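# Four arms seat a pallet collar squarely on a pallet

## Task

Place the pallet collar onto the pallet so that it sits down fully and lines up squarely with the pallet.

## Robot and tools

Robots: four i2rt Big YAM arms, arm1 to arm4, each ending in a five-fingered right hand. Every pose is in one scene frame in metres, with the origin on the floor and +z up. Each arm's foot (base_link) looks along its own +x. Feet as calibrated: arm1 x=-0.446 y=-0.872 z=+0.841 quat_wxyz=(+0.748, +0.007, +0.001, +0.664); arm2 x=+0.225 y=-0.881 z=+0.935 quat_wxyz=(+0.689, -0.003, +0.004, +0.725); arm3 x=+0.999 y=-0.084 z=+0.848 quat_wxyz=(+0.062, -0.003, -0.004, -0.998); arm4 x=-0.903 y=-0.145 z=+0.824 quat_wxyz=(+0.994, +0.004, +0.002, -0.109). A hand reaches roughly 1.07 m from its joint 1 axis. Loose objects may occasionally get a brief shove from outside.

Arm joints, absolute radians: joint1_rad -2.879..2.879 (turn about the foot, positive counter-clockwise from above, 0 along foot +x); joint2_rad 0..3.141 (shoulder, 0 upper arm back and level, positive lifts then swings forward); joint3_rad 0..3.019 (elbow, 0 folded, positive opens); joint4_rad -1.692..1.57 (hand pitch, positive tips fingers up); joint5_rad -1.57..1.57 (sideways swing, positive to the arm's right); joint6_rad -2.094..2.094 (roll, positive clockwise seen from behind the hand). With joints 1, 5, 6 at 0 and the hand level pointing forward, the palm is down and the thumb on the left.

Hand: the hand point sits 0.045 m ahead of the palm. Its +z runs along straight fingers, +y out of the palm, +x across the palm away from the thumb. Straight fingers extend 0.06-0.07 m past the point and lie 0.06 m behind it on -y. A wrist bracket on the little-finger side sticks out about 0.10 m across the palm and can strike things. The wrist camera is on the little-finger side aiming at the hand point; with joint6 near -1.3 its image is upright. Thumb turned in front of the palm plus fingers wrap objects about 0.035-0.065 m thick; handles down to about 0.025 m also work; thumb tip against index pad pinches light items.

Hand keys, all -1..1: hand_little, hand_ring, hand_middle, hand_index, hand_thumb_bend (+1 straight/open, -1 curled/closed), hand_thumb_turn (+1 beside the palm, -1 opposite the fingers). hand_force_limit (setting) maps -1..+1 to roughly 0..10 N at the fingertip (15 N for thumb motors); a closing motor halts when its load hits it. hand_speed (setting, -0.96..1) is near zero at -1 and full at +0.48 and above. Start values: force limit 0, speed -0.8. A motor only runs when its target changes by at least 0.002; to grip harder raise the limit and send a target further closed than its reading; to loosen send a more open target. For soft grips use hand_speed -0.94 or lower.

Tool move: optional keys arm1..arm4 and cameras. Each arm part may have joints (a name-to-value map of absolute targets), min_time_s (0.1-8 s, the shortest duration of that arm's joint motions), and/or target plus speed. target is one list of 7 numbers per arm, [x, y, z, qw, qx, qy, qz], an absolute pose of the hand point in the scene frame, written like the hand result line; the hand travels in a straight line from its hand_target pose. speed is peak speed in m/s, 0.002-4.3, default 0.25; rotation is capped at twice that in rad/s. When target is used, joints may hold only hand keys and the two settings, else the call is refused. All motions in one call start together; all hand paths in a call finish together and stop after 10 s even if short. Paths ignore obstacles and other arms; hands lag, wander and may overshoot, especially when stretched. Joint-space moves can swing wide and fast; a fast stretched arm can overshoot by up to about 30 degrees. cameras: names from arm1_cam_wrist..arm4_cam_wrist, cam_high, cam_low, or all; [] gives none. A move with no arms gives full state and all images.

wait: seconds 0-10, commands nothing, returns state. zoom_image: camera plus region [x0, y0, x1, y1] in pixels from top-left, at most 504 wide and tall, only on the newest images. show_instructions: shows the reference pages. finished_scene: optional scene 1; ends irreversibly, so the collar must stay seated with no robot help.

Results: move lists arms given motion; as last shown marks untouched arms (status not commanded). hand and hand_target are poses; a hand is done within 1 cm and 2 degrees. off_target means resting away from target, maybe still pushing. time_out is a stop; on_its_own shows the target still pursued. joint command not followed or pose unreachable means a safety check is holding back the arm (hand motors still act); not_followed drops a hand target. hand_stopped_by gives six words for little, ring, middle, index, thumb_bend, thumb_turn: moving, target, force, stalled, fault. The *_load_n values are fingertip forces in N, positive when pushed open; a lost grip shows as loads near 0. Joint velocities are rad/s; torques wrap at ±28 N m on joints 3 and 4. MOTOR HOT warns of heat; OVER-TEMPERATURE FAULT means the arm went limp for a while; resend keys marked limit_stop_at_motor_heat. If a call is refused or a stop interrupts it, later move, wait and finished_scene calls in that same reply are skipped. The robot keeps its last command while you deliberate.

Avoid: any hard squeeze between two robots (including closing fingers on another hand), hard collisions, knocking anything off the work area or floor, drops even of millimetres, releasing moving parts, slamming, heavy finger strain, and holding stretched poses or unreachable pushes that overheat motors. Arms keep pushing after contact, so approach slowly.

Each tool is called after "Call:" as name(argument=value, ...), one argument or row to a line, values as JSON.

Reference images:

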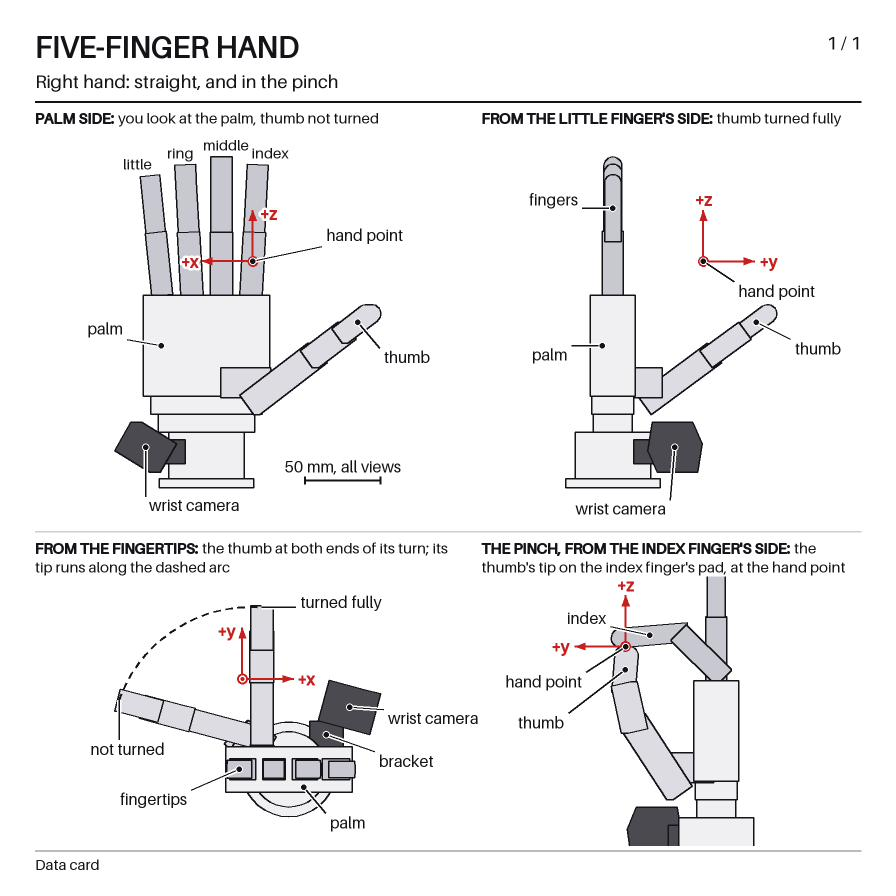

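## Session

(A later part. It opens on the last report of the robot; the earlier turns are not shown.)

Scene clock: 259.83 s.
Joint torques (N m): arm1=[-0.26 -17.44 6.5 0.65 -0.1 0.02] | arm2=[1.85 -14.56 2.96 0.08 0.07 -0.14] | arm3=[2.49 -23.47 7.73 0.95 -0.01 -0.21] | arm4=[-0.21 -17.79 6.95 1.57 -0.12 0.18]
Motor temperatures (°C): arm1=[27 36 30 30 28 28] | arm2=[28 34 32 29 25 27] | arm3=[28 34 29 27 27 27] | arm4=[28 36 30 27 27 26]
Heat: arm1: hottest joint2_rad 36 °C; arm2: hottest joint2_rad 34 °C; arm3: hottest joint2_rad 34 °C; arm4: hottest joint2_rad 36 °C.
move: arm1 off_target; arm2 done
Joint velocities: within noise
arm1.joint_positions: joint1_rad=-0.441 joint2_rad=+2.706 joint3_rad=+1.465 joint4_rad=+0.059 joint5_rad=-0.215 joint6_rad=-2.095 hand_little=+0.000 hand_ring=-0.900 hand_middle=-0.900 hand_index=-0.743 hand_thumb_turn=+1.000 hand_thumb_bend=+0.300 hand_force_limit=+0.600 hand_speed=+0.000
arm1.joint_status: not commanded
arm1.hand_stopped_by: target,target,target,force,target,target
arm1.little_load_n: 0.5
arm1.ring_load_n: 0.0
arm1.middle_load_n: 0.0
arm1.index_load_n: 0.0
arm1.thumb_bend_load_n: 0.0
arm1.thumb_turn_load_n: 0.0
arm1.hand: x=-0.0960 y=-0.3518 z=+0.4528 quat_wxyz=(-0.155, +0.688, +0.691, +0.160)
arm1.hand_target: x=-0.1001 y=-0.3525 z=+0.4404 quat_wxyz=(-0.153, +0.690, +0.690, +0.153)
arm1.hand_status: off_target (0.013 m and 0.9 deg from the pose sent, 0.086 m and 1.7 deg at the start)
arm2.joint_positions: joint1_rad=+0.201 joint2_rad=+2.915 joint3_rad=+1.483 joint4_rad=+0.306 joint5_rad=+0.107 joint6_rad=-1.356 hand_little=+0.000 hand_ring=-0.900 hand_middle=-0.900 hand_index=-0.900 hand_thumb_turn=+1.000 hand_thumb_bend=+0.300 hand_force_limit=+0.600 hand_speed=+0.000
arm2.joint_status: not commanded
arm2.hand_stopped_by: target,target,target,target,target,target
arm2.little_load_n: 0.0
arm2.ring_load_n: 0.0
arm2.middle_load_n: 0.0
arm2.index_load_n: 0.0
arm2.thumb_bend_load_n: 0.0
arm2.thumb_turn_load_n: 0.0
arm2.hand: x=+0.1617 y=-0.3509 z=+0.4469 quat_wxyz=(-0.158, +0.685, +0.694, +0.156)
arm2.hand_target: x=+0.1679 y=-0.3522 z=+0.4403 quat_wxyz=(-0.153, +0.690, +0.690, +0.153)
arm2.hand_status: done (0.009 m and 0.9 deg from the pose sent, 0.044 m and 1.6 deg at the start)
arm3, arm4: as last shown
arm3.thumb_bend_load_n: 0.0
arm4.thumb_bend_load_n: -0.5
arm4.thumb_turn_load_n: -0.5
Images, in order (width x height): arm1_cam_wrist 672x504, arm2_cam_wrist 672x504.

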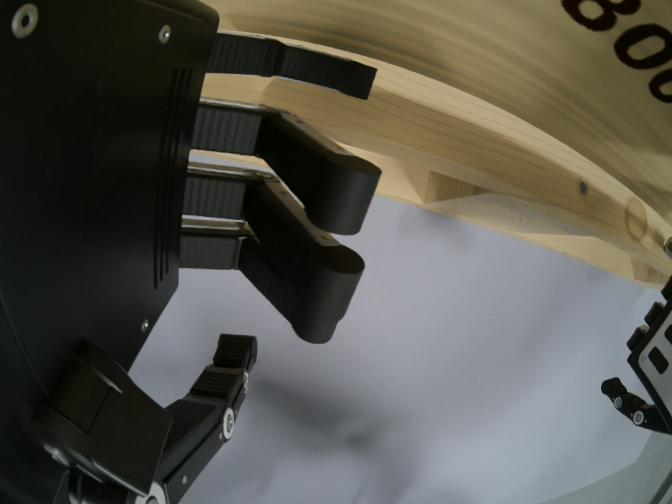

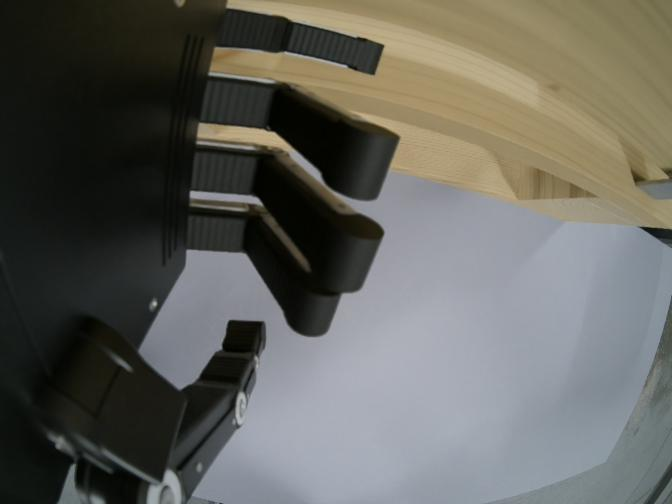

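Call:
move(
  arm1={"target":[-0.10,-0.340,0.429,0.153,-0.6903,-0.6903,-0.153],"speed":0.06},
  arm2={"target":[0.168,-0.340,0.434,0.153,-0.6903,-0.6903,-0.153],"speed":0.06},
  cameras=["arm1_cam_wrist","arm2_cam_wrist"],
)

Call:
zoom_image(
  camera="arm1_cam_wrist",
  region=[260, 20, 460, 140],
)

Call:
zoom_image(
  camera="arm2_cam_wrist",
  region=[260, 0, 460, 120],
)

Scene clock: 260.93 s.
Joint torques (N m): arm1=[0.62 -17.44 7.25 0.57 -0.18 0.09] | arm2=[1.49 -14.86 3.44 0.21 0.11 -0.2] | arm3=[2.9 -23 7.65 1.02 0.02 -0.26] | arm4=[-0.21 -17.79 6.97 1.55 -0.12 0.18]
Motor temperatures (°C): arm1=[27 36 30 30 28 28] | arm2=[28 34 32 29 25 27] | arm3=[28 34 29 27 27 27] | arm4=[28 36 30 27 27 26]
Heat: arm1: hottest joint2_rad 36 °C; arm2: hottest joint2_rad 34 °C; arm3: hottest joint2_rad 34 °C; arm4: hottest joint2_rad 36 °C.
move: arm1 off_target; arm2 done
Joint velocities: within noise
arm1.joint_positions: joint1_rad=-0.434 joint2_rad=+2.740 joint3_rad=+1.513 joint4_rad=+0.041 joint5_rad=-0.208 joint6_rad=-2.085 hand_little=+0.000 hand_ring=-0.900 hand_middle=-0.900 hand_index=-0.743 hand_thumb_turn=+1.000 hand_thumb_bend=+0.300 hand_force_limit=+0.600 hand_speed=+0.000
arm1.joint_status: not commanded
arm1.hand_stopped_by: target,target,target,force,target,target
arm1.little_load_n: -4.0
arm1.ring_load_n: 0.0
arm1.middle_load_n: 0.0
arm1.index_load_n: 0.0
arm1.thumb_bend_load_n: 0.5
arm1.thumb_turn_load_n: 0.0
arm1.hand: x=-0.0949 y=-0.3442 z=+0.4417 quat_wxyz=(-0.153, +0.690, +0.690, +0.158)
arm1.hand_target: x=-0.1003 y=-0.3405 z=+0.4294 quat_wxyz=(-0.153, +0.690, +0.690, +0.153)
arm1.hand_status: off_target (0.014 m and 0.6 deg from the pose sent, 0.027 m and 0.9 deg at the start)
arm2.joint_positions: joint1_rad=+0.197 joint2_rad=+2.936 joint3_rad=+1.531 joint4_rad=+0.275 joint5_rad=+0.104 joint6_rad=-1.356 hand_little=+0.000 hand_ring=-0.900 hand_middle=-0.900 hand_index=-0.900 hand_thumb_turn=+1.000 hand_thumb_bend=+0.300 hand_force_limit=+0.600 hand_speed=+0.000
arm2.joint_status: not commanded
arm2.hand_stopped_by: target,target,target,target,target,target
arm2.little_load_n: 0.0
arm2.ring_load_n: 0.0
arm2.middle_load_n: 0.5
arm2.index_load_n: 0.0
arm2.thumb_bend_load_n: 0.0
arm2.thumb_turn_load_n: 0.0
arm2.hand: x=+0.1610 y=-0.3418 z=+0.4398 quat_wxyz=(-0.156, +0.687, +0.693, +0.154)
arm2.hand_target: x=+0.1680 y=-0.3404 z=+0.4341 quat_wxyz=(-0.153, +0.690, +0.690, +0.153)
arm2.hand_status: done (0.009 m and 0.6 deg from the pose sent, 0.018 m and 0.9 deg at the start)
arm3, arm4: as last shown
arm3.middle_load_n: -0.5
arm4.thumb_bend_load_n: 0.0
arm4.thumb_turn_load_n: 0.0
Images, in order (width x height): arm1_cam_wrist 672x504, arm2_cam_wrist 672x504.

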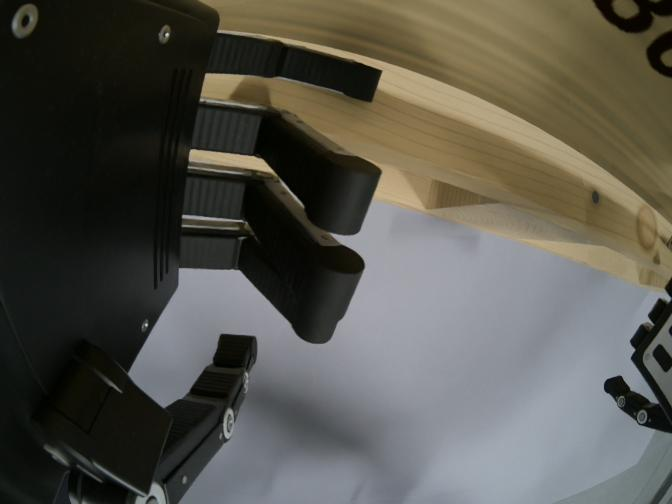

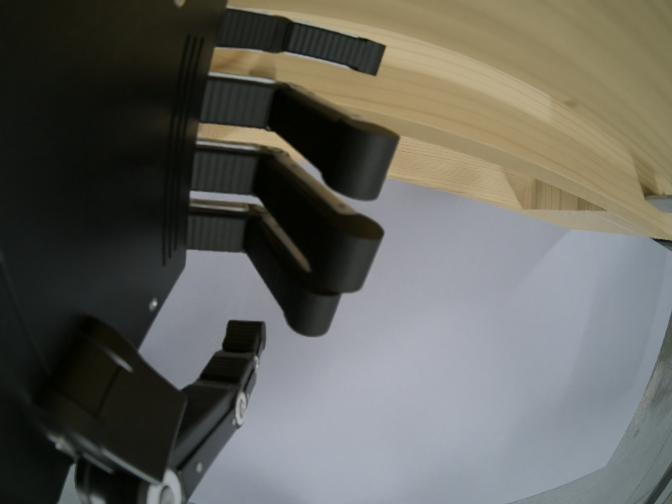

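Scaled by 2.520 from the camera's image (finer frame: 960x720).

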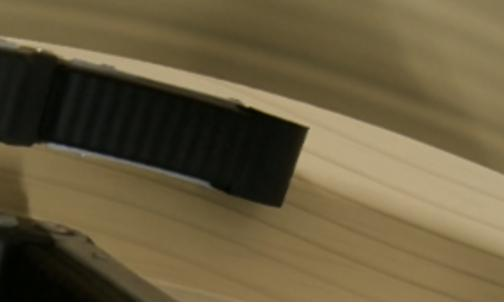

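Scaled by 2.520 from the camera's image (finer frame: 960x720).

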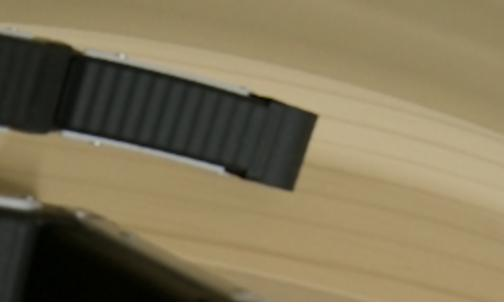

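Call:
move(
  arm1={"target":[-0.10,-0.330,0.433,0.153,-0.6903,-0.6903,-0.153],"speed":0.04},
  arm2={"target":[0.168,-0.326,0.434,0.153,-0.6903,-0.6903,-0.153],"speed":0.04},
  cameras=["arm1_cam_wrist","arm2_cam_wrist"],
)

Call:
zoom_image(
  camera="arm1_cam_wrist",
  region=[260, 20, 460, 140],
)

Call:
zoom_image(
  camera="arm2_cam_wrist",
  region=[260, 0, 460, 120],
)

Scene clock: 262.13 s.
Joint torques (N m): arm1=[1.03 -18.14 8.35 0.79 -0.21 0.1] | arm2=[0.91 -14.74 4.89 0.36 0.06 -0.23] | arm3=[2.55 -22.95 7.73 0.92 0.02 -0.22] | arm4=[-0.15 -17.79 6.98 1.57 -0.12 0.18]
Motor temperatures (°C): arm1=[27 36 30 30 28 28] | arm2=[28 34 32 29 25 27] | arm3=[28 34 29 27 27 27] | arm4=[28 36 30 27 27 26]
Heat: arm1: hottest joint2_rad 36 °C; arm2: hottest joint2_rad 34 °C; arm3: hottest joint2_rad 34 °C; arm4: hottest joint2_rad 36 °C.
move: arm1 off_target; arm2 off_target
Joint velocities: within noise
arm1.joint_positions: joint1_rad=-0.431 joint2_rad=+2.740 joint3_rad=+1.524 joint4_rad=+0.015 joint5_rad=-0.204 joint6_rad=-2.081 hand_little=+0.000 hand_ring=-0.900 hand_middle=-0.900 hand_index=-0.743 hand_thumb_turn=+1.000 hand_thumb_bend=+0.300 hand_force_limit=+0.600 hand_speed=+0.000
arm1.joint_status: not commanded
arm1.hand_stopped_by: target,target,target,force,target,target
arm1.little_load_n: -8.0
arm1.ring_load_n: 0.0
arm1.middle_load_n: 0.0
arm1.index_load_n: 0.0
arm1.thumb_bend_load_n: -0.5
arm1.thumb_turn_load_n: 0.0
arm1.hand: x=-0.0953 y=-0.3437 z=+0.4417 quat_wxyz=(-0.150, +0.693, +0.689, +0.151)
arm1.hand_target: x=-0.1004 y=-0.3307 z=+0.4336 quat_wxyz=(-0.153, +0.690, +0.690, +0.153)
arm1.hand_status: off_target (0.017 m and 0.5 deg from the pose sent, 0.017 m and 0.6 deg at the start)
arm2.joint_positions: joint1_rad=+0.197 joint2_rad=+2.937 joint3_rad=+1.552 joint4_rad=+0.234 joint5_rad=+0.102 joint6_rad=-1.356 hand_little=+0.000 hand_ring=-0.900 hand_middle=-0.900 hand_index=-0.900 hand_thumb_turn=+1.000 hand_thumb_bend=+0.300 hand_force_limit=+0.600 hand_speed=+0.000
arm2.joint_status: not commanded
arm2.hand_stopped_by: target,target,target,target,target,target
arm2.little_load_n: -5.5
arm2.ring_load_n: 0.0
arm2.middle_load_n: 0.0
arm2.index_load_n: 0.0
arm2.thumb_bend_load_n: 0.0
arm2.thumb_turn_load_n: 0.0
arm2.hand: x=+0.1605 y=-0.3397 z=+0.4389 quat_wxyz=(-0.148, +0.688, +0.695, +0.148)
arm2.hand_target: x=+0.1681 y=-0.3265 z=+0.4348 quat_wxyz=(-0.153, +0.690, +0.690, +0.153)
arm2.hand_status: off_target (0.016 m and 1.0 deg from the pose sent, 0.018 m and 0.7 deg at the start)
arm3, arm4: as last shown
arm3.little_load_n: 0.5
arm3.middle_load_n: 0.0
Images, in order (width x height): arm1_cam_wrist 672x504, arm2_cam_wrist 672x504.

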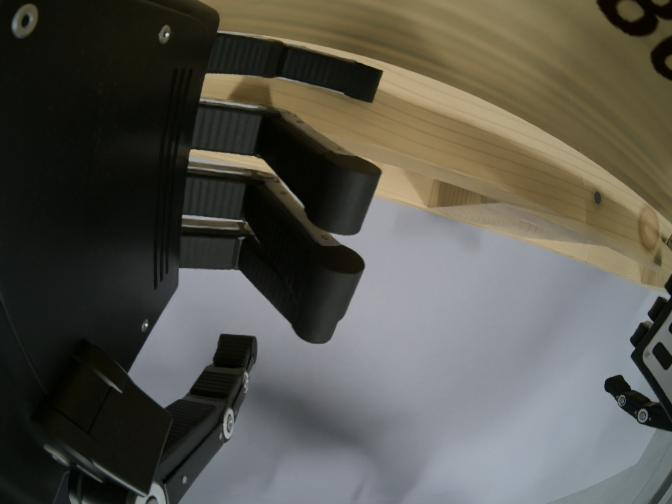

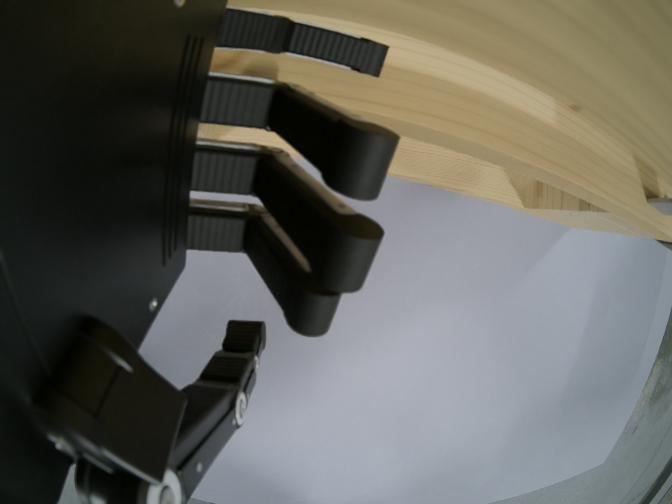

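Scaled by 2.520 from the camera's image (finer frame: 960x720).

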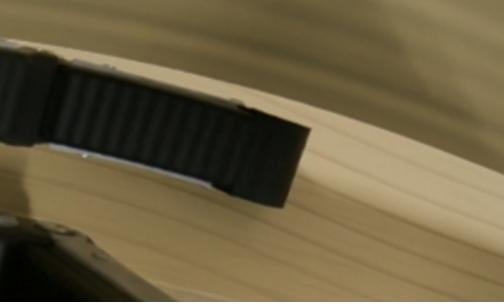

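Scaled by 2.520 from the camera's image (finer frame: 960x720).

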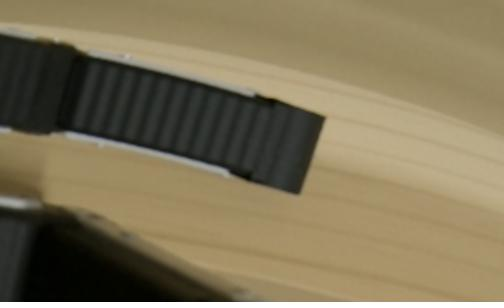

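Call:
move(
  arm1={"target":[-0.10,-0.375,0.465,0.0923,-0.701,-0.701,-0.0923],"speed":0.1},
  arm2={"target":[0.168,-0.370,0.465,0.0923,-0.701,-0.701,-0.0923],"speed":0.1},
)

Call:
move(
  arm1={"target":[-0.10,-0.358,0.446,0.0923,-0.701,-0.701,-0.0923],"speed":0.06},
  arm2={"target":[0.168,-0.353,0.448,0.0923,-0.701,-0.701,-0.0923],"speed":0.06},
  cameras=["arm1_cam_wrist","arm2_cam_wrist"],
)

Scene clock: 264.57 s.
Joint torques (N m): arm1=[-0.21 -20.78 3.86 0.44 -0.02 -0.08] | arm2=[1.85 -16.91 1.83 -0.16 0.06 -0.04] | arm3=[2.78 -23.06 7.8 1.06 -0.03 -0.22] | arm4=[-0.21 -17.85 6.97 1.57 -0.12 0.18]
Motor temperatures (°C): arm1=[27 36 30 30 28 28] | arm2=[28 34 32 29 25 27] | arm3=[28 34 29 27 27 27] | arm4=[28 36 30 27 27 26]
Heat: arm1: hottest joint2_rad 36 °C; arm2: hottest joint2_rad 34 °C; arm3: hottest joint2_rad 34 °C; arm4: hottest joint2_rad 36 °C.
move: arm1 done; arm2 done
Joint velocities: within noise
arm1.joint_positions: joint1_rad=-0.425 joint2_rad=+2.680 joint3_rad=+1.507 joint4_rad=-0.167 joint5_rad=-0.125 joint6_rad=-2.094 hand_little=+0.000 hand_ring=-0.900 hand_middle=-0.900 hand_index=-0.743 hand_thumb_turn=+1.000 hand_thumb_bend=+0.300 hand_force_limit=+0.600 hand_speed=+0.000
arm1.joint_status: not commanded
arm1.hand_stopped_by: target,target,target,force,target,target
arm1.little_load_n: 0.0
arm1.ring_load_n: 0.0
arm1.middle_load_n: 0.0
arm1.index_load_n: 0.0
arm1.thumb_bend_load_n: -0.5
arm1.thumb_turn_load_n: 0.0
arm1.hand: x=-0.0987 y=-0.3734 z=+0.4609 quat_wxyz=(-0.095, +0.704, +0.698, +0.095)
arm1.hand_target: x=-0.0999 y=-0.3750 z=+0.4650 quat_wxyz=(-0.092, +0.701, +0.701, +0.092)
arm1.hand_status: done (0.005 m and 0.7 deg from the pose sent, 0.039 m and 9.6 deg at the start)
arm2.joint_positions: joint1_rad=+0.191 joint2_rad=+2.867 joint3_rad=+1.502 joint4_rad=+0.058 joint5_rad=+0.066 joint6_rad=-1.357 hand_little=+0.000 hand_ring=-0.900 hand_middle=-0.900 hand_index=-0.900 hand_thumb_turn=+1.000 hand_thumb_bend=+0.300 hand_force_limit=+0.600 hand_speed=+0.000
arm2.joint_status: not commanded
arm2.hand_stopped_by: target,target,target,target,target,target
arm2.little_load_n: 0.5
arm2.ring_load_n: 0.0
arm2.middle_load_n: 0.0
arm2.index_load_n: 0.0
arm2.thumb_bend_load_n: -0.5
arm2.thumb_turn_load_n: 0.0
arm2.hand: x=+0.1651 y=-0.3740 z=+0.4581 quat_wxyz=(-0.092, +0.694, +0.708, +0.094)
arm2.hand_target: x=+0.1681 y=-0.3701 z=+0.4648 quat_wxyz=(-0.092, +0.701, +0.701, +0.092)
arm2.hand_status: done (0.009 m and 1.1 deg from the pose sent, 0.041 m and 9.2 deg at the start)
arm3.joint_positions: joint1_rad=-0.914 joint2_rad=+3.126 joint3_rad=+2.074 joint4_rad=+0.971 joint5_rad=-0.768 joint6_rad=-1.621 hand_little=-0.120 hand_ring=-0.120 hand_middle=-0.120 hand_index=-0.120 hand_thumb_turn=+1.000 hand_thumb_bend=+0.300 hand_force_limit=+0.900 hand_speed=+0.000
arm3.joint_status: not commanded
arm3.hand_stopped_by: target,target,target,target,target,target
arm3.little_load_n: 0.0
arm3.ring_load_n: 0.0
arm3.middle_load_n: 0.0
arm3.index_load_n: 0.0
arm3.thumb_bend_load_n: 0.5
arm3.thumb_turn_load_n: 0.0
arm3.hand: x=+0.3393 y=+0.4504 z=+0.5356 quat_wxyz=(+0.688, -0.012, -0.725, -0.002)
arm3.hand_target: x=+0.3312 y=+0.4442 z=+0.5313 quat_wxyz=(+0.686, -0.007, -0.727, +0.000)
arm3.hand_status: not commanded
arm4.joint_positions: joint1_rad=+1.106 joint2_rad=+3.117 joint3_rad=+1.991 joint4_rad=+1.054 joint5_rad=+0.880 joint6_rad=+1.591 hand_little=-0.120 hand_ring=-0.120 hand_middle=-0.120 hand_index=-0.120 hand_thumb_turn=+1.000 hand_thumb_bend=+0.300 hand_force_limit=+0.900 hand_speed=+0.000
arm4.joint_status: not commanded
arm4.hand_stopped_by: target,target,target,target,target,target
arm4.little_load_n: 0.0
arm4.ring_load_n: 0.0
arm4.middle_load_n: 0.0
arm4.index_load_n: 0.0
arm4.thumb_bend_load_n: 0.0
arm4.thumb_turn_load_n: 0.0
arm4.hand: x=-0.3035 y=+0.4149 z=+0.5681 quat_wxyz=(-0.689, +0.012, -0.724, +0.008)
arm4.hand_target: x=-0.3004 y=+0.4195 z=+0.5708 quat_wxyz=(-0.692, +0.006, -0.722, +0.001)
arm4.hand_status: not commanded
pictures: none

Scene clock: 265.77 s.
Joint torques (N m): arm1=[-0.44 -17.79 7.2 0.28 0.02 0.05] | arm2=[1.44 -15.27 3.81 -0.08 0.15 -0.1] | arm3=[3.14 -23.06 7.77 0.91 0 -0.2] | arm4=[-0.15 -17.85 6.95 1.55 -0.12 0.18]
Motor temperatures (°C): arm1=[27 36 30 30 28 28] | arm2=[28 34 32 29 25 27] | arm3=[28 34 29 27 27 27] | arm4=[28 36 30 27 27 26]
Heat: arm1: hottest joint2_rad 36 °C; arm2: hottest joint2_rad 34 °C; arm3: hottest joint2_rad 34 °C; arm4: hottest joint2_rad 36 °C.
move: arm1 off_target; arm2 done
Joint velocities: within noise
arm1.joint_positions: joint1_rad=-0.415 joint2_rad=+2.698 joint3_rad=+1.557 joint4_rad=-0.188 joint5_rad=-0.121 joint6_rad=-2.094 hand_little=+0.000 hand_ring=-0.900 hand_middle=-0.900 hand_index=-0.743 hand_thumb_turn=+1.000 hand_thumb_bend=+0.300 hand_force_limit=+0.600 hand_speed=+0.000
arm1.joint_status: not commanded
arm1.hand_stopped_by: target,target,target,force,target,target
arm1.little_load_n: 0.0
arm1.ring_load_n: 0.0
arm1.middle_load_n: 0.0
arm1.index_load_n: 0.0
arm1.thumb_bend_load_n: 0.0
arm1.thumb_turn_load_n: 0.0
arm1.hand: x=-0.0953 y=-0.3567 z=+0.4600 quat_wxyz=(-0.095, +0.700, +0.701, +0.100)
arm1.hand_target: x=-0.1002 y=-0.3585 z=+0.4464 quat_wxyz=(-0.092, +0.701, +0.701, +0.092)
arm1.hand_status: off_target (0.015 m and 1.0 deg from the pose sent, 0.021 m and 0.6 deg at the start)
arm2.joint_positions: joint1_rad=+0.187 joint2_rad=+2.888 joint3_rad=+1.573 joint4_rad=+0.019 joint5_rad=+0.062 joint6_rad=-1.357 hand_little=+0.000 hand_ring=-0.900 hand_middle=-0.900 hand_index=-0.900 hand_thumb_turn=+1.000 hand_thumb_bend=+0.300 hand_force_limit=+0.600 hand_speed=+0.000
arm2.joint_status: not commanded
arm2.hand_stopped_by: target,target,target,target,target,target
arm2.little_load_n: 0.0
arm2.ring_load_n: 0.0
arm2.middle_load_n: 0.0
arm2.index_load_n: 0.0
arm2.thumb_bend_load_n: 0.0
arm2.thumb_turn_load_n: 0.0
arm2.hand: x=+0.1612 y=-0.3528 z=+0.4539 quat_wxyz=(-0.097, +0.696, +0.706, +0.094)
arm2.hand_target: x=+0.1679 y=-0.3531 z=+0.4482 quat_wxyz=(-0.092, +0.701, +0.701, +0.092)
arm2.hand_status: done (0.009 m and 1.0 deg from the pose sent, 0.023 m and 1.1 deg at the start)
arm3, arm4: as last shown
arm3.thumb_bend_load_n: 0.0
arm4.thumb_bend_load_n: -0.5
Images, in order (width x height): arm1_cam_wrist 672x504, arm2_cam_wrist 672x504.

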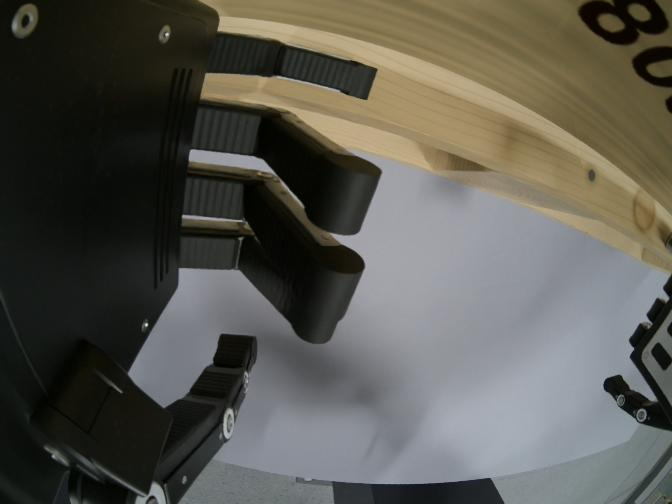

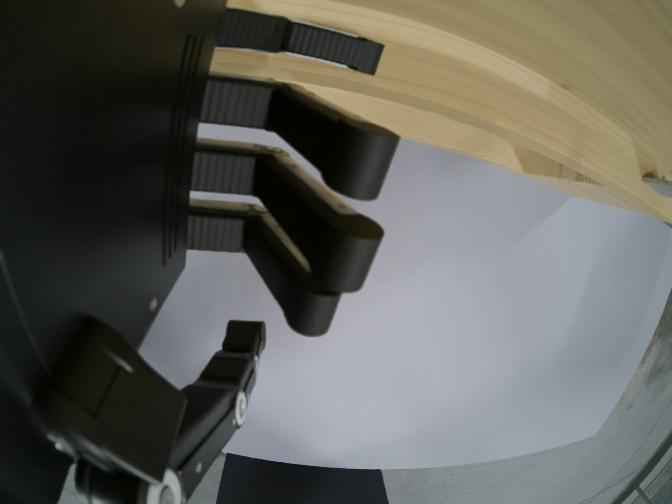

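Call:
move(
  arm1={"target":[-0.10,-0.350,0.437,0.0923,-0.701,-0.701,-0.0923],"speed":0.06},
  arm2={"target":[0.168,-0.342,0.447,0.0923,-0.701,-0.701,-0.0923],"speed":0.06},
)

Call:
move(
  arm1={"target":[-0.10,-0.338,0.439,0.0923,-0.701,-0.701,-0.0923],"speed":0.05},
  arm2={"target":[0.168,-0.330,0.447,0.0923,-0.701,-0.701,-0.0923],"speed":0.05},
  cameras=["arm1_cam_wrist","arm2_cam_wrist"],
)

Call:
zoom_image(
  camera="arm1_cam_wrist",
  region=[260, 20, 460, 140],
)

Call:
zoom_image(
  camera="arm2_cam_wrist",
  region=[260, 0, 460, 120],
)

Scene clock: 266.97 s.
Joint torques (N m): arm1=[0.03 -16.85 7.49 0.44 -0.07 0.07] | arm2=[1.26 -15.62 4.81 -0.21 0.11 -0.16] | arm3=[2.32 -23.24 7.66 0.94 0.04 -0.24] | arm4=[-0.21 -17.79 6.97 1.55 -0.12 0.18]
Motor temperatures (°C): arm1=[27 36 31 30 28 28] | arm2=[28 34 32 29 25 27] | arm3=[28 34 29 27 27 27] | arm4=[28 36 30 27 27 26]
Heat: arm1: hottest joint2_rad 36 °C; arm2: hottest joint2_rad 34 °C; arm3: hottest joint2_rad 34 °C; arm4: hottest joint2_rad 36 °C.
move: arm1 off_target; arm2 off_target
Joint velocities: within noise
arm1.joint_positions: joint1_rad=-0.411 joint2_rad=+2.723 joint3_rad=+1.595 joint4_rad=-0.199 joint5_rad=-0.118 joint6_rad=-2.088 hand_little=+0.000 hand_ring=-0.900 hand_middle=-0.900 hand_index=-0.743 hand_thumb_turn=+1.000 hand_thumb_bend=+0.300 hand_force_limit=+0.600 hand_speed=+0.000
arm1.joint_status: not commanded
arm1.hand_stopped_by: target,target,target,force,target,target
arm1.little_load_n: -1.0
arm1.ring_load_n: 0.0
arm1.middle_load_n: 0.0
arm1.index_load_n: 0.0
arm1.thumb_bend_load_n: 0.0
arm1.thumb_turn_load_n: 0.0
arm1.hand: x=-0.0932 y=-0.3491 z=+0.4531 quat_wxyz=(-0.095, +0.700, +0.700, +0.101)
arm1.hand_target: x=-0.1002 y=-0.3506 z=+0.4375 quat_wxyz=(-0.092, +0.701, +0.701, +0.093)
arm1.hand_status: off_target (0.018 m and 1.1 deg from the pose sent, 0.024 m and 1.0 deg at the start)
arm2.joint_positions: joint1_rad=+0.184 joint2_rad=+2.898 joint3_rad=+1.597 joint4_rad=-0.008 joint5_rad=+0.062 joint6_rad=-1.357 hand_little=+0.000 hand_ring=-0.900 hand_middle=-0.900 hand_index=-0.900 hand_thumb_turn=+1.000 hand_thumb_bend=+0.300 hand_force_limit=+0.600 hand_speed=+0.000
arm2.joint_status: not commanded
arm2.hand_stopped_by: target,target,target,target,target,target
arm2.little_load_n: 0.0
arm2.ring_load_n: 0.0
arm2.middle_load_n: 0.0
arm2.index_load_n: 0.0
arm2.thumb_bend_load_n: 0.0
arm2.thumb_turn_load_n: 0.0
arm2.hand: x=+0.1624 y=-0.3509 z=+0.4510 quat_wxyz=(-0.091, +0.697, +0.705, +0.091)
arm2.hand_target: x=+0.1681 y=-0.3422 z=+0.4474 quat_wxyz=(-0.093, +0.701, +0.701, +0.092)
arm2.hand_status: off_target (0.011 m and 0.7 deg from the pose sent, 0.014 m and 1.0 deg at the start)
arm3, arm4: as last shown
arm4.thumb_bend_load_n: 0.0
pictures: none

Scene clock: 267.93 s.
Joint torques (N m): arm1=[0.62 -18.14 9.05 0.55 -0.14 0.1] | arm2=[1.08 -15.33 6.58 -0.34 0.07 -0.21] | arm3=[2.84 -22.95 7.65 0.83 -0.02 -0.19] | arm4=[-0.21 -17.79 6.97 1.54 -0.12 0.19]
Motor temperatures (°C): arm1=[27 36 31 30 28 28] | arm2=[28 34 32 29 25 27] | arm3=[28 34 29 27 27 27] | arm4=[28 36 30 27 27 26]
Heat: arm1: hottest joint2_rad 36 °C; arm2: hottest joint2_rad 34 °C; arm3: hottest joint2_rad 34 °C; arm4: hottest joint2_rad 36 °C.
move: arm1 off_target; arm2 off_target
Joint velocities: within noise
arm1.joint_positions: joint1_rad=-0.408 joint2_rad=+2.726 joint3_rad=+1.614 joint4_rad=-0.228 joint5_rad=-0.115 joint6_rad=-2.081 hand_little=+0.000 hand_ring=-0.900 hand_middle=-0.900 hand_index=-0.743 hand_thumb_turn=+1.000 hand_thumb_bend=+0.300 hand_force_limit=+0.600 hand_speed=+0.000
arm1.joint_status: not commanded
arm1.hand_stopped_by: target,target,target,force,target,target
arm1.little_load_n: -4.0
arm1.ring_load_n: 0.0
arm1.middle_load_n: 0.0
arm1.index_load_n: 0.0
arm1.thumb_bend_load_n: 0.0
arm1.thumb_turn_load_n: 0.0
arm1.hand: x=-0.0935 y=-0.3473 z=+0.4535 quat_wxyz=(-0.092, +0.703, +0.699, +0.095)
arm1.hand_target: x=-0.1004 y=-0.3387 z=+0.4397 quat_wxyz=(-0.093, +0.701, +0.701, +0.093)
arm1.hand_status: off_target (0.018 m and 0.4 deg from the pose sent, 0.019 m and 1.1 deg at the start)
arm2.joint_positions: joint1_rad=+0.184 joint2_rad=+2.901 joint3_rad=+1.608 joint4_rad=-0.034 joint5_rad=+0.061 joint6_rad=-1.357 hand_little=+0.000 hand_ring=-0.900 hand_middle=-0.900 hand_index=-0.900 hand_thumb_turn=+1.000 hand_thumb_bend=+0.300 hand_force_limit=+0.600 hand_speed=+0.000
arm2.joint_status: not commanded
arm2.hand_stopped_by: target,target,target,target,target,target
arm2.little_load_n: -1.5
arm2.ring_load_n: 0.0
arm2.middle_load_n: 0.0
arm2.index_load_n: 0.0
arm2.thumb_bend_load_n: 0.0
arm2.thumb_turn_load_n: 0.0
arm2.hand: x=+0.1626 y=-0.3518 z=+0.4506 quat_wxyz=(-0.084, +0.697, +0.707, +0.087)
arm2.hand_target: x=+0.1682 y=-0.3308 z=+0.4482 quat_wxyz=(-0.093, +0.701, +0.701, +0.093)
arm2.hand_status: off_target (0.023 m and 1.4 deg from the pose sent, 0.022 m and 0.7 deg at the start)
arm3, arm4: as last shown
Images, in order (width x height): arm1_cam_wrist 672x504, arm2_cam_wrist 672x504.

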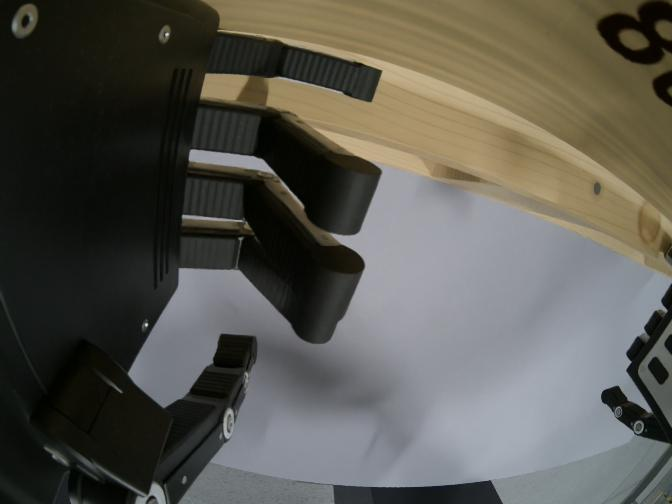

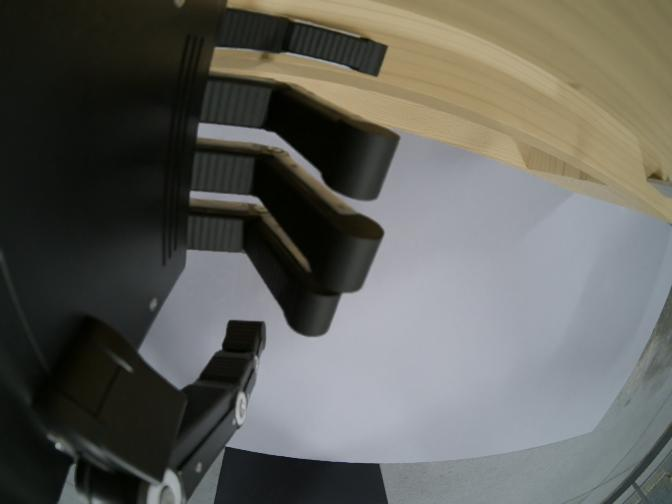

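Scaled by 2.520 from the camera's image (finer frame: 960x720).

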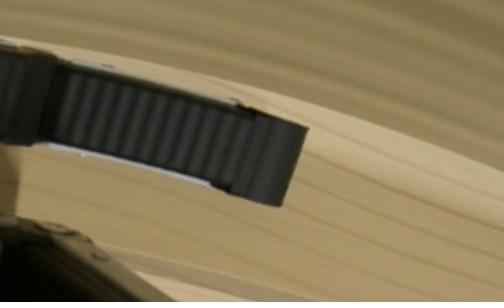

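Scaled by 2.520 from the camera's image (finer frame: 960x720).

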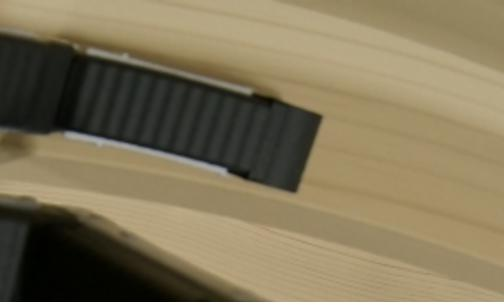

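Call:
zoom_image(
  camera="arm1_cam_wrist",
  region=[500, 100, 672, 300],
)

Call:
zoom_image(
  camera="arm2_cam_wrist",
  region=[500, 60, 672, 260],
)

Scaled by 2.520 from the camera's image (finer frame: 960x720).

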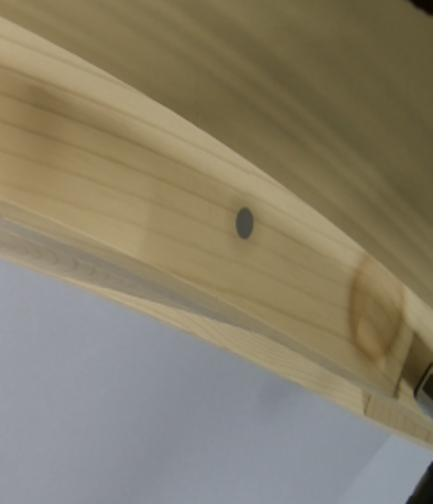

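Scaled by 2.520 from the camera's image (finer frame: 960x720).

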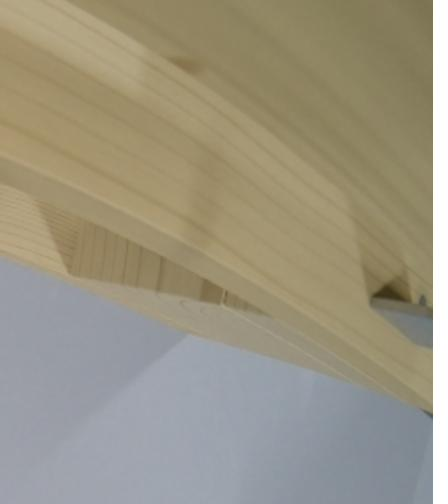

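Call:
move(
  arm1={"target":[-0.10,-0.352,0.462,0.0923,-0.701,-0.701,-0.0923],"speed":0.06},
  arm2={"target":[0.168,-0.352,0.462,0.0923,-0.701,-0.701,-0.0923],"speed":0.06},
)

Call:
move(
  arm1={"target":[-0.10,-0.335,0.462,0.0923,-0.701,-0.701,-0.0923],"speed":0.05},
  arm2={"target":[0.168,-0.335,0.462,0.0923,-0.701,-0.701,-0.0923],"speed":0.05},
  cameras=["arm1_cam_wrist","arm2_cam_wrist"],
)

Call:
zoom_image(
  camera="arm2_cam_wrist",
  region=[260, 0, 460, 120],
)

Scene clock: 271.37 s.
Joint torques (N m): arm1=[-0.15 -21.77 4.26 0.73 -0.2 -0.04] | arm2=[1.49 -17.55 2.15 0.8 0.17 -0.12] | arm3=[2.84 -22.95 7.58 1.16 0.01 -0.23] | arm4=[-0.15 -17.79 6.95 1.55 -0.12 0.18]
Motor temperatures (°C): arm1=[27 36 31 30 28 28] | arm2=[28 34 32 29 25 27] | arm3=[28 34 29 27 27 27] | arm4=[28 36 30 27 27 26]
Heat: arm1: hottest joint2_rad 36 °C; arm2: hottest joint2_rad 34 °C; arm3: hottest joint2_rad 34 °C; arm4: hottest joint2_rad 36 °C.
move: arm1 done; arm2 off_target
Joint velocities: within noise
arm1.joint_positions: joint1_rad=-0.408 joint2_rad=+2.711 joint3_rad=+1.584 joint4_rad=-0.228 joint5_rad=-0.115 joint6_rad=-2.081 hand_little=+0.000 hand_ring=-0.900 hand_middle=-0.900 hand_index=-0.743 hand_thumb_turn=+1.000 hand_thumb_bend=+0.300 hand_force_limit=+0.600 hand_speed=+0.000
arm1.joint_status: not commanded
arm1.hand_stopped_by: target,target,target,force,target,target
arm1.little_load_n: 0.0
arm1.ring_load_n: 0.0
arm1.middle_load_n: 0.0
arm1.index_load_n: 0.0
arm1.thumb_bend_load_n: 0.0
arm1.thumb_turn_load_n: 0.0
arm1.hand: x=-0.0987 y=-0.3562 z=+0.4558 quat_wxyz=(-0.090, +0.704, +0.699, +0.088)
arm1.hand_target: x=-0.1000 y=-0.3520 z=+0.4619 quat_wxyz=(-0.092, +0.701, +0.701, +0.092)
arm1.hand_status: done (0.008 m and 0.7 deg from the pose sent, 0.012 m and 0.4 deg at the start)
arm2.joint_positions: joint1_rad=+0.184 joint2_rad=+2.887 joint3_rad=+1.563 joint4_rad=-0.016 joint5_rad=+0.061 joint6_rad=-1.357 hand_little=+0.000 hand_ring=-0.900 hand_middle=-0.900 hand_index=-0.900 hand_thumb_turn=+1.000 hand_thumb_bend=+0.300 hand_force_limit=+0.600 hand_speed=+0.000
arm2.joint_status: not commanded
arm2.hand_stopped_by: target,target,target,target,target,target
arm2.little_load_n: 0.0
arm2.ring_load_n: 0.0
arm2.middle_load_n: 0.0
arm2.index_load_n: 0.0
arm2.thumb_bend_load_n: 0.0
arm2.thumb_turn_load_n: 0.0
arm2.hand: x=+0.1665 y=-0.3671 z=+0.4526 quat_wxyz=(-0.078, +0.698, +0.707, +0.083)
arm2.hand_target: x=+0.1681 y=-0.3522 z=+0.4621 quat_wxyz=(-0.092, +0.701, +0.701, +0.092)
arm2.hand_status: off_target (0.018 m and 2.1 deg from the pose sent, 0.013 m and 1.4 deg at the start)
arm3, arm4: as last shown
arm4.thumb_turn_load_n: -0.5
pictures: none

Scene clock: 272.33 s.
Joint torques (N m): arm1=[0.26 -20.13 8.02 0.32 -0.13 0.05] | arm2=[1.55 -17.38 4.34 -0.2 0.1 -0.16] | arm3=[2.55 -23.41 7.9 0.9 -0.02 -0.28] | arm4=[-0.15 -17.85 6.98 1.54 -0.12 0.18]
Motor temperatures (°C): arm1=[27 36 31 30 28 28] | arm2=[28 34 32 29 25 27] | arm3=[28 34 29 27 27 27] | arm4=[28 36 30 27 27 26]
Heat: arm1: hottest joint2_rad 36 °C; arm2: hottest joint2_rad 34 °C; arm3: hottest joint2_rad 34 °C; arm4: hottest joint2_rad 36 °C.
move: arm1 off_target; arm2 off_target
Joint velocities: within noise
arm1.joint_positions: joint1_rad=-0.398 joint2_rad=+2.711 joint3_rad=+1.595 joint4_rad=-0.249 joint5_rad=-0.114 joint6_rad=-2.075 hand_little=+0.000 hand_ring=-0.900 hand_middle=-0.900 hand_index=-0.743 hand_thumb_turn=+1.000 hand_thumb_bend=+0.300 hand_force_limit=+0.600 hand_speed=+0.000
arm1.joint_status: not commanded
arm1.hand_stopped_by: target,target,target,force,target,target
arm1.little_load_n: 0.0
arm1.ring_load_n: 0.0
arm1.middle_load_n: 0.0
arm1.index_load_n: 0.0
arm1.thumb_bend_load_n: 0.0
arm1.thumb_turn_load_n: 0.0
arm1.hand: x=-0.1032 y=-0.3520 z=+0.4571 quat_wxyz=(-0.089, +0.703, +0.701, +0.083)
arm1.hand_target: x=-0.1002 y=-0.3353 z=+0.4624 quat_wxyz=(-0.092, +0.701, +0.701, +0.092)
arm1.hand_status: off_target (0.018 m and 1.2 deg from the pose sent, 0.022 m and 0.7 deg at the start)
arm2.joint_positions: joint1_rad=+0.180 joint2_rad=+2.887 joint3_rad=+1.592 joint4_rad=-0.030 joint5_rad=+0.061 joint6_rad=-1.357 hand_little=+0.000 hand_ring=-0.900 hand_middle=-0.900 hand_index=-0.900 hand_thumb_turn=+1.000 hand_thumb_bend=+0.300 hand_force_limit=+0.600 hand_speed=+0.000
arm2.joint_status: not commanded
arm2.hand_stopped_by: target,target,target,target,target,target
arm2.little_load_n: 0.0
arm2.ring_load_n: 0.0
arm2.middle_load_n: 0.0
arm2.index_load_n: 0.0
arm2.thumb_bend_load_n: 0.0
arm2.thumb_turn_load_n: 0.0
arm2.hand: x=+0.1649 y=-0.3526 z=+0.4556 quat_wxyz=(-0.084, +0.699, +0.705, +0.087)
arm2.hand_target: x=+0.1681 y=-0.3352 z=+0.4624 quat_wxyz=(-0.092, +0.701, +0.701, +0.092)
arm2.hand_status: off_target (0.019 m and 1.2 deg from the pose sent, 0.033 m and 2.1 deg at the start)
arm3, arm4: as last shown
arm4.thumb_turn_load_n: 0.0
Images, in order (width x height): arm1_cam_wrist 672x504, arm2_cam_wrist 672x504.

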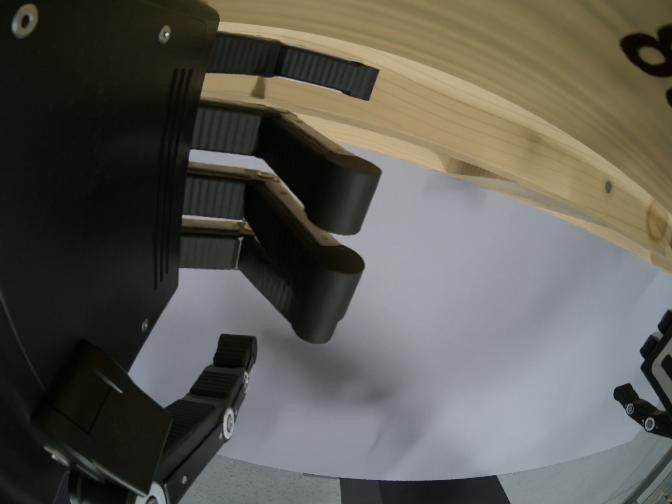

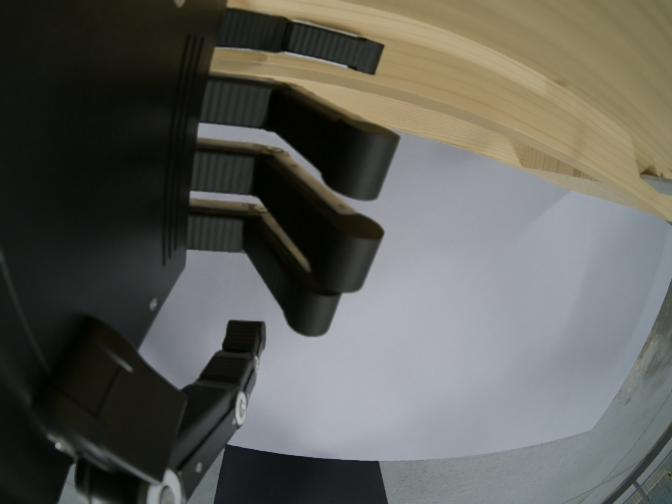

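Scaled by 2.520 from the camera's image (finer frame: 960x720).

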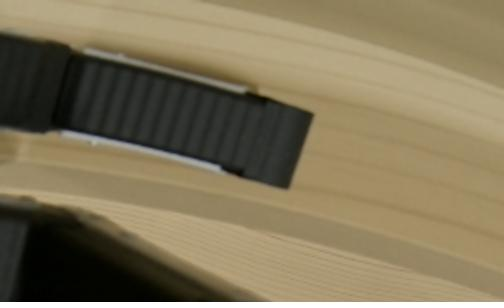

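Call:
move(
  arm2={"target":[0.168,-0.318,0.460,0.0923,-0.701,-0.701,-0.0923],"speed":0.05},
  cameras=["arm1_cam_wrist","arm2_cam_wrist"],
)

Call:
zoom_image(
  camera="arm2_cam_wrist",
  region=[260, 0, 460, 120],
)

Scene clock: 273.47 s.
Joint torques (N m): arm1=[0.03 -20.01 8.18 0.34 -0.12 0.06] | arm2=[1.03 -16.26 7.35 -0.09 0.08 -0.26] | arm3=[2.32 -23.18 7.72 0.85 -0.01 -0.21] | arm4=[-0.21 -17.79 6.97 1.55 -0.12 0.18]
Motor temperatures (°C): arm1=[27 36 31 30 28 28] | arm2=[28 34 33 29 25 27] | arm3=[28 34 29 27 27 27] | arm4=[28 37 30 27 27 26]
Heat: arm1: hottest joint2_rad 36 °C; arm2: hottest joint2_rad 34 °C; arm3: hottest joint2_rad 34 °C; arm4: hottest joint2_rad 37 °C.
move: arm2 off_target
Joint velocities: within noise
arm1, arm3, arm4: as last shown
arm2.joint_positions: joint1_rad=+0.180 joint2_rad=+2.887 joint3_rad=+1.603 joint4_rad=-0.073 joint5_rad=+0.061 joint6_rad=-1.357 hand_little=+0.000 hand_ring=-0.900 hand_middle=-0.900 hand_index=-0.900 hand_thumb_turn=+1.000 hand_thumb_bend=+0.300 hand_force_limit=+0.600 hand_speed=+0.000
arm2.joint_status: not commanded
arm2.hand_stopped_by: target,target,target,target,target,target
arm2.little_load_n: 0.0
arm2.ring_load_n: 0.0
arm2.middle_load_n: 0.0
arm2.index_load_n: 0.0
arm2.thumb_bend_load_n: 0.0
arm2.thumb_turn_load_n: 0.0
arm2.hand: x=+0.1659 y=-0.3568 z=+0.4562 quat_wxyz=(-0.071, +0.699, +0.707, +0.079)
arm2.hand_target: x=+0.1684 y=-0.3192 z=+0.4626 quat_wxyz=(-0.093, +0.701, +0.701, +0.093)
arm2.hand_status: off_target (0.039 m and 3.0 deg from the pose sent, 0.035 m and 1.2 deg at the start)
arm3.thumb_turn_load_n: 0.5
Images, in order (width x height): arm1_cam_wrist 672x504, arm2_cam_wrist 672x504.

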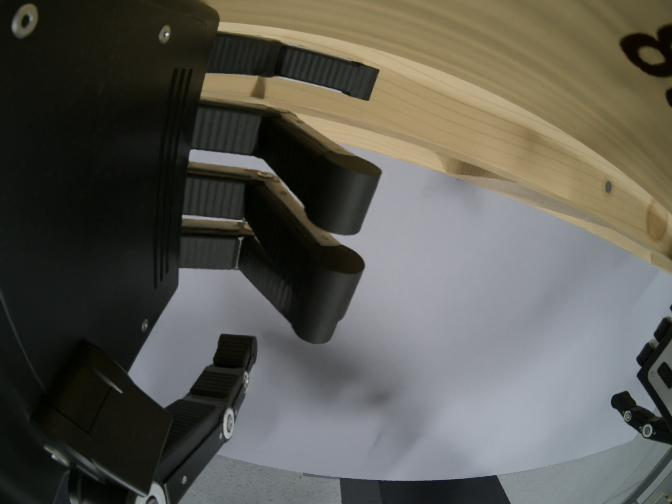

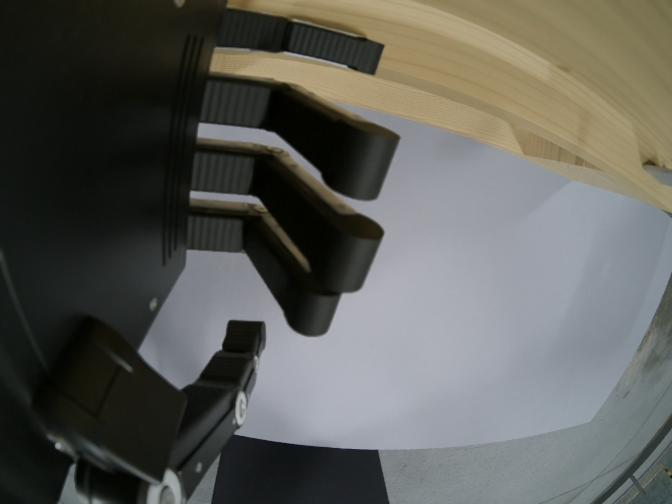

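Scaled by 2.520 from the camera's image (finer frame: 960x720).

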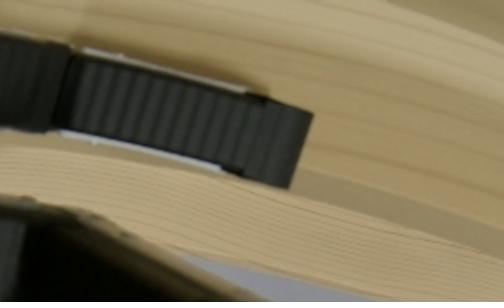

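Call:
move(
  cameras=["cam_high"],
)

Call:
zoom_image(
  camera="cam_high",
  region=[200, 170, 360, 330],
)

Scene clock: 273.73 s.
Joint torques (N m): arm1=[-0.21 -20.07 8.21 0.39 -0.08 0.02] | arm2=[0.97 -16.15 7.35 -0.12 0.07 -0.26] | arm3=[2.73 -23.3 7.77 1.01 -0.02 -0.25] | arm4=[-0.21 -17.79 6.95 1.55 -0.12 0.18]
Motor temperatures (°C): arm1=[27 36 31 30 28 28] | arm2=[28 34 33 29 25 27] | arm3=[28 34 29 27 27 27] | arm4=[28 37 30 27 27 26]
Heat: arm1: hottest joint2_rad 36 °C; arm2: hottest joint2_rad 34 °C; arm3: hottest joint2_rad 34 °C; arm4: hottest joint2_rad 37 °C.
Joint velocities: within noise
arm1.joint_positions: joint1_rad=-0.398 joint2_rad=+2.711 joint3_rad=+1.595 joint4_rad=-0.249 joint5_rad=-0.114 joint6_rad=-2.075 hand_little=+0.000 hand_ring=-0.900 hand_middle=-0.900 hand_index=-0.743 hand_thumb_turn=+1.000 hand_thumb_bend=+0.300 hand_force_limit=+0.600 hand_speed=+0.000
arm1.joint_status: not commanded
arm1.hand_stopped_by: target,target,target,force,target,target
arm1.little_load_n: 0.0
arm1.ring_load_n: 0.0
arm1.middle_load_n: 0.0
arm1.index_load_n: 0.0
arm1.thumb_bend_load_n: 0.0
arm1.thumb_turn_load_n: 0.0
arm1.hand: x=-0.1032 y=-0.3520 z=+0.4571 quat_wxyz=(-0.089, +0.703, +0.701, +0.083) (m; scene frame)
arm1.hand_target: x=-0.1002 y=-0.3353 z=+0.4624 quat_wxyz=(-0.092, +0.701, +0.701, +0.092) (m; scene frame)
arm1.hand_status: not commanded
arm2.joint_positions: joint1_rad=+0.180 joint2_rad=+2.887 joint3_rad=+1.603 joint4_rad=-0.073 joint5_rad=+0.061 joint6_rad=-1.357 hand_little=+0.000 hand_ring=-0.900 hand_middle=-0.900 hand_index=-0.900 hand_thumb_turn=+1.000 hand_thumb_bend=+0.300 hand_force_limit=+0.600 hand_speed=+0.000
arm2.joint_status: not commanded
arm2.hand_stopped_by: target,target,target,target,target,target
arm2.little_load_n: 0.0
arm2.ring_load_n: 0.0
arm2.middle_load_n: 0.5
arm2.index_load_n: 0.0
arm2.thumb_bend_load_n: 0.0
arm2.thumb_turn_load_n: 0.0
arm2.hand: x=+0.1659 y=-0.3568 z=+0.4562 quat_wxyz=(-0.071, +0.699, +0.707, +0.079) (m; scene frame)
arm2.hand_target: x=+0.1684 y=-0.3192 z=+0.4626 quat_wxyz=(-0.093, +0.701, +0.701, +0.093) (m; scene frame)
arm2.hand_status: off_target (0.039 m and 3.0 deg from the pose sent, 0.035 m and 1.2 deg at the start)
arm3.joint_positions: joint1_rad=-0.914 joint2_rad=+3.126 joint3_rad=+2.074 joint4_rad=+0.971 joint5_rad=-0.768 joint6_rad=-1.621 hand_little=-0.120 hand_ring=-0.120 hand_middle=-0.120 hand_index=-0.120 hand_thumb_turn=+1.000 hand_thumb_bend=+0.300 hand_force_limit=+0.900 hand_speed=+0.000
arm3.joint_status: not commanded
arm3.hand_stopped_by: target,target,target,target,target,target
arm3.little_load_n: 0.0
arm3.ring_load_n: 0.0
arm3.middle_load_n: 0.0
arm3.index_load_n: 0.0
arm3.thumb_bend_load_n: 0.0
arm3.thumb_turn_load_n: 0.0
arm3.hand: x=+0.3393 y=+0.4504 z=+0.5356 quat_wxyz=(+0.688, -0.012, -0.725, -0.002) (m; scene frame)
arm3.hand_target: x=+0.3312 y=+0.4442 z=+0.5313 quat_wxyz=(+0.686, -0.007, -0.727, +0.000) (m; scene frame)
arm3.hand_status: not commanded
arm4.joint_positions: joint1_rad=+1.106 joint2_rad=+3.117 joint3_rad=+1.991 joint4_rad=+1.054 joint5_rad=+0.880 joint6_rad=+1.591 hand_little=-0.120 hand_ring=-0.120 hand_middle=-0.120 hand_index=-0.120 hand_thumb_turn=+1.000 hand_thumb_bend=+0.300 hand_force_limit=+0.900 hand_speed=+0.000
arm4.joint_status: not commanded
arm4.hand_stopped_by: target,target,target,target,target,target
arm4.little_load_n: 0.0
arm4.ring_load_n: 0.0
arm4.middle_load_n: 0.0
arm4.index_load_n: 0.0
arm4.thumb_bend_load_n: 0.0
arm4.thumb_turn_load_n: 0.0
arm4.hand: x=-0.3035 y=+0.4149 z=+0.5681 quat_wxyz=(-0.689, +0.012, -0.724, +0.008) (m; scene frame)
arm4.hand_target: x=-0.3004 y=+0.4195 z=+0.5708 quat_wxyz=(-0.692, +0.006, -0.722, +0.001) (m; scene frame)
arm4.hand_status: not commanded
pictures: cam_high
Images, in order (width x height): cam_high 672x504.

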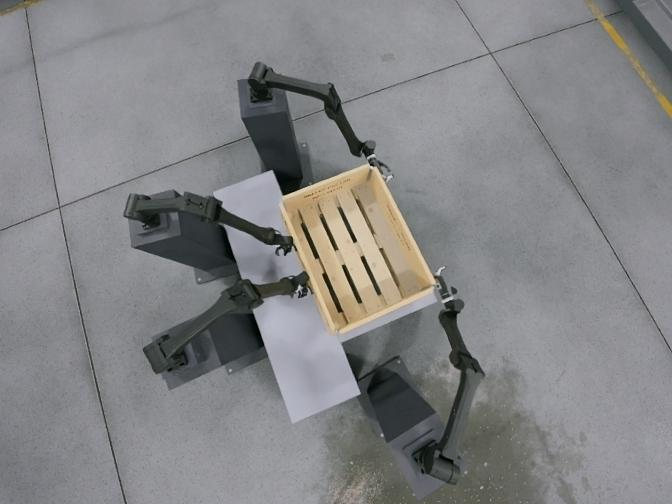

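Scaled by 3.150 from the camera's image (finer frame: 960x720).

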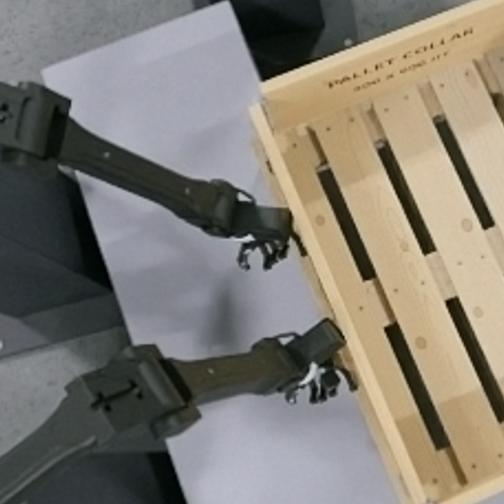

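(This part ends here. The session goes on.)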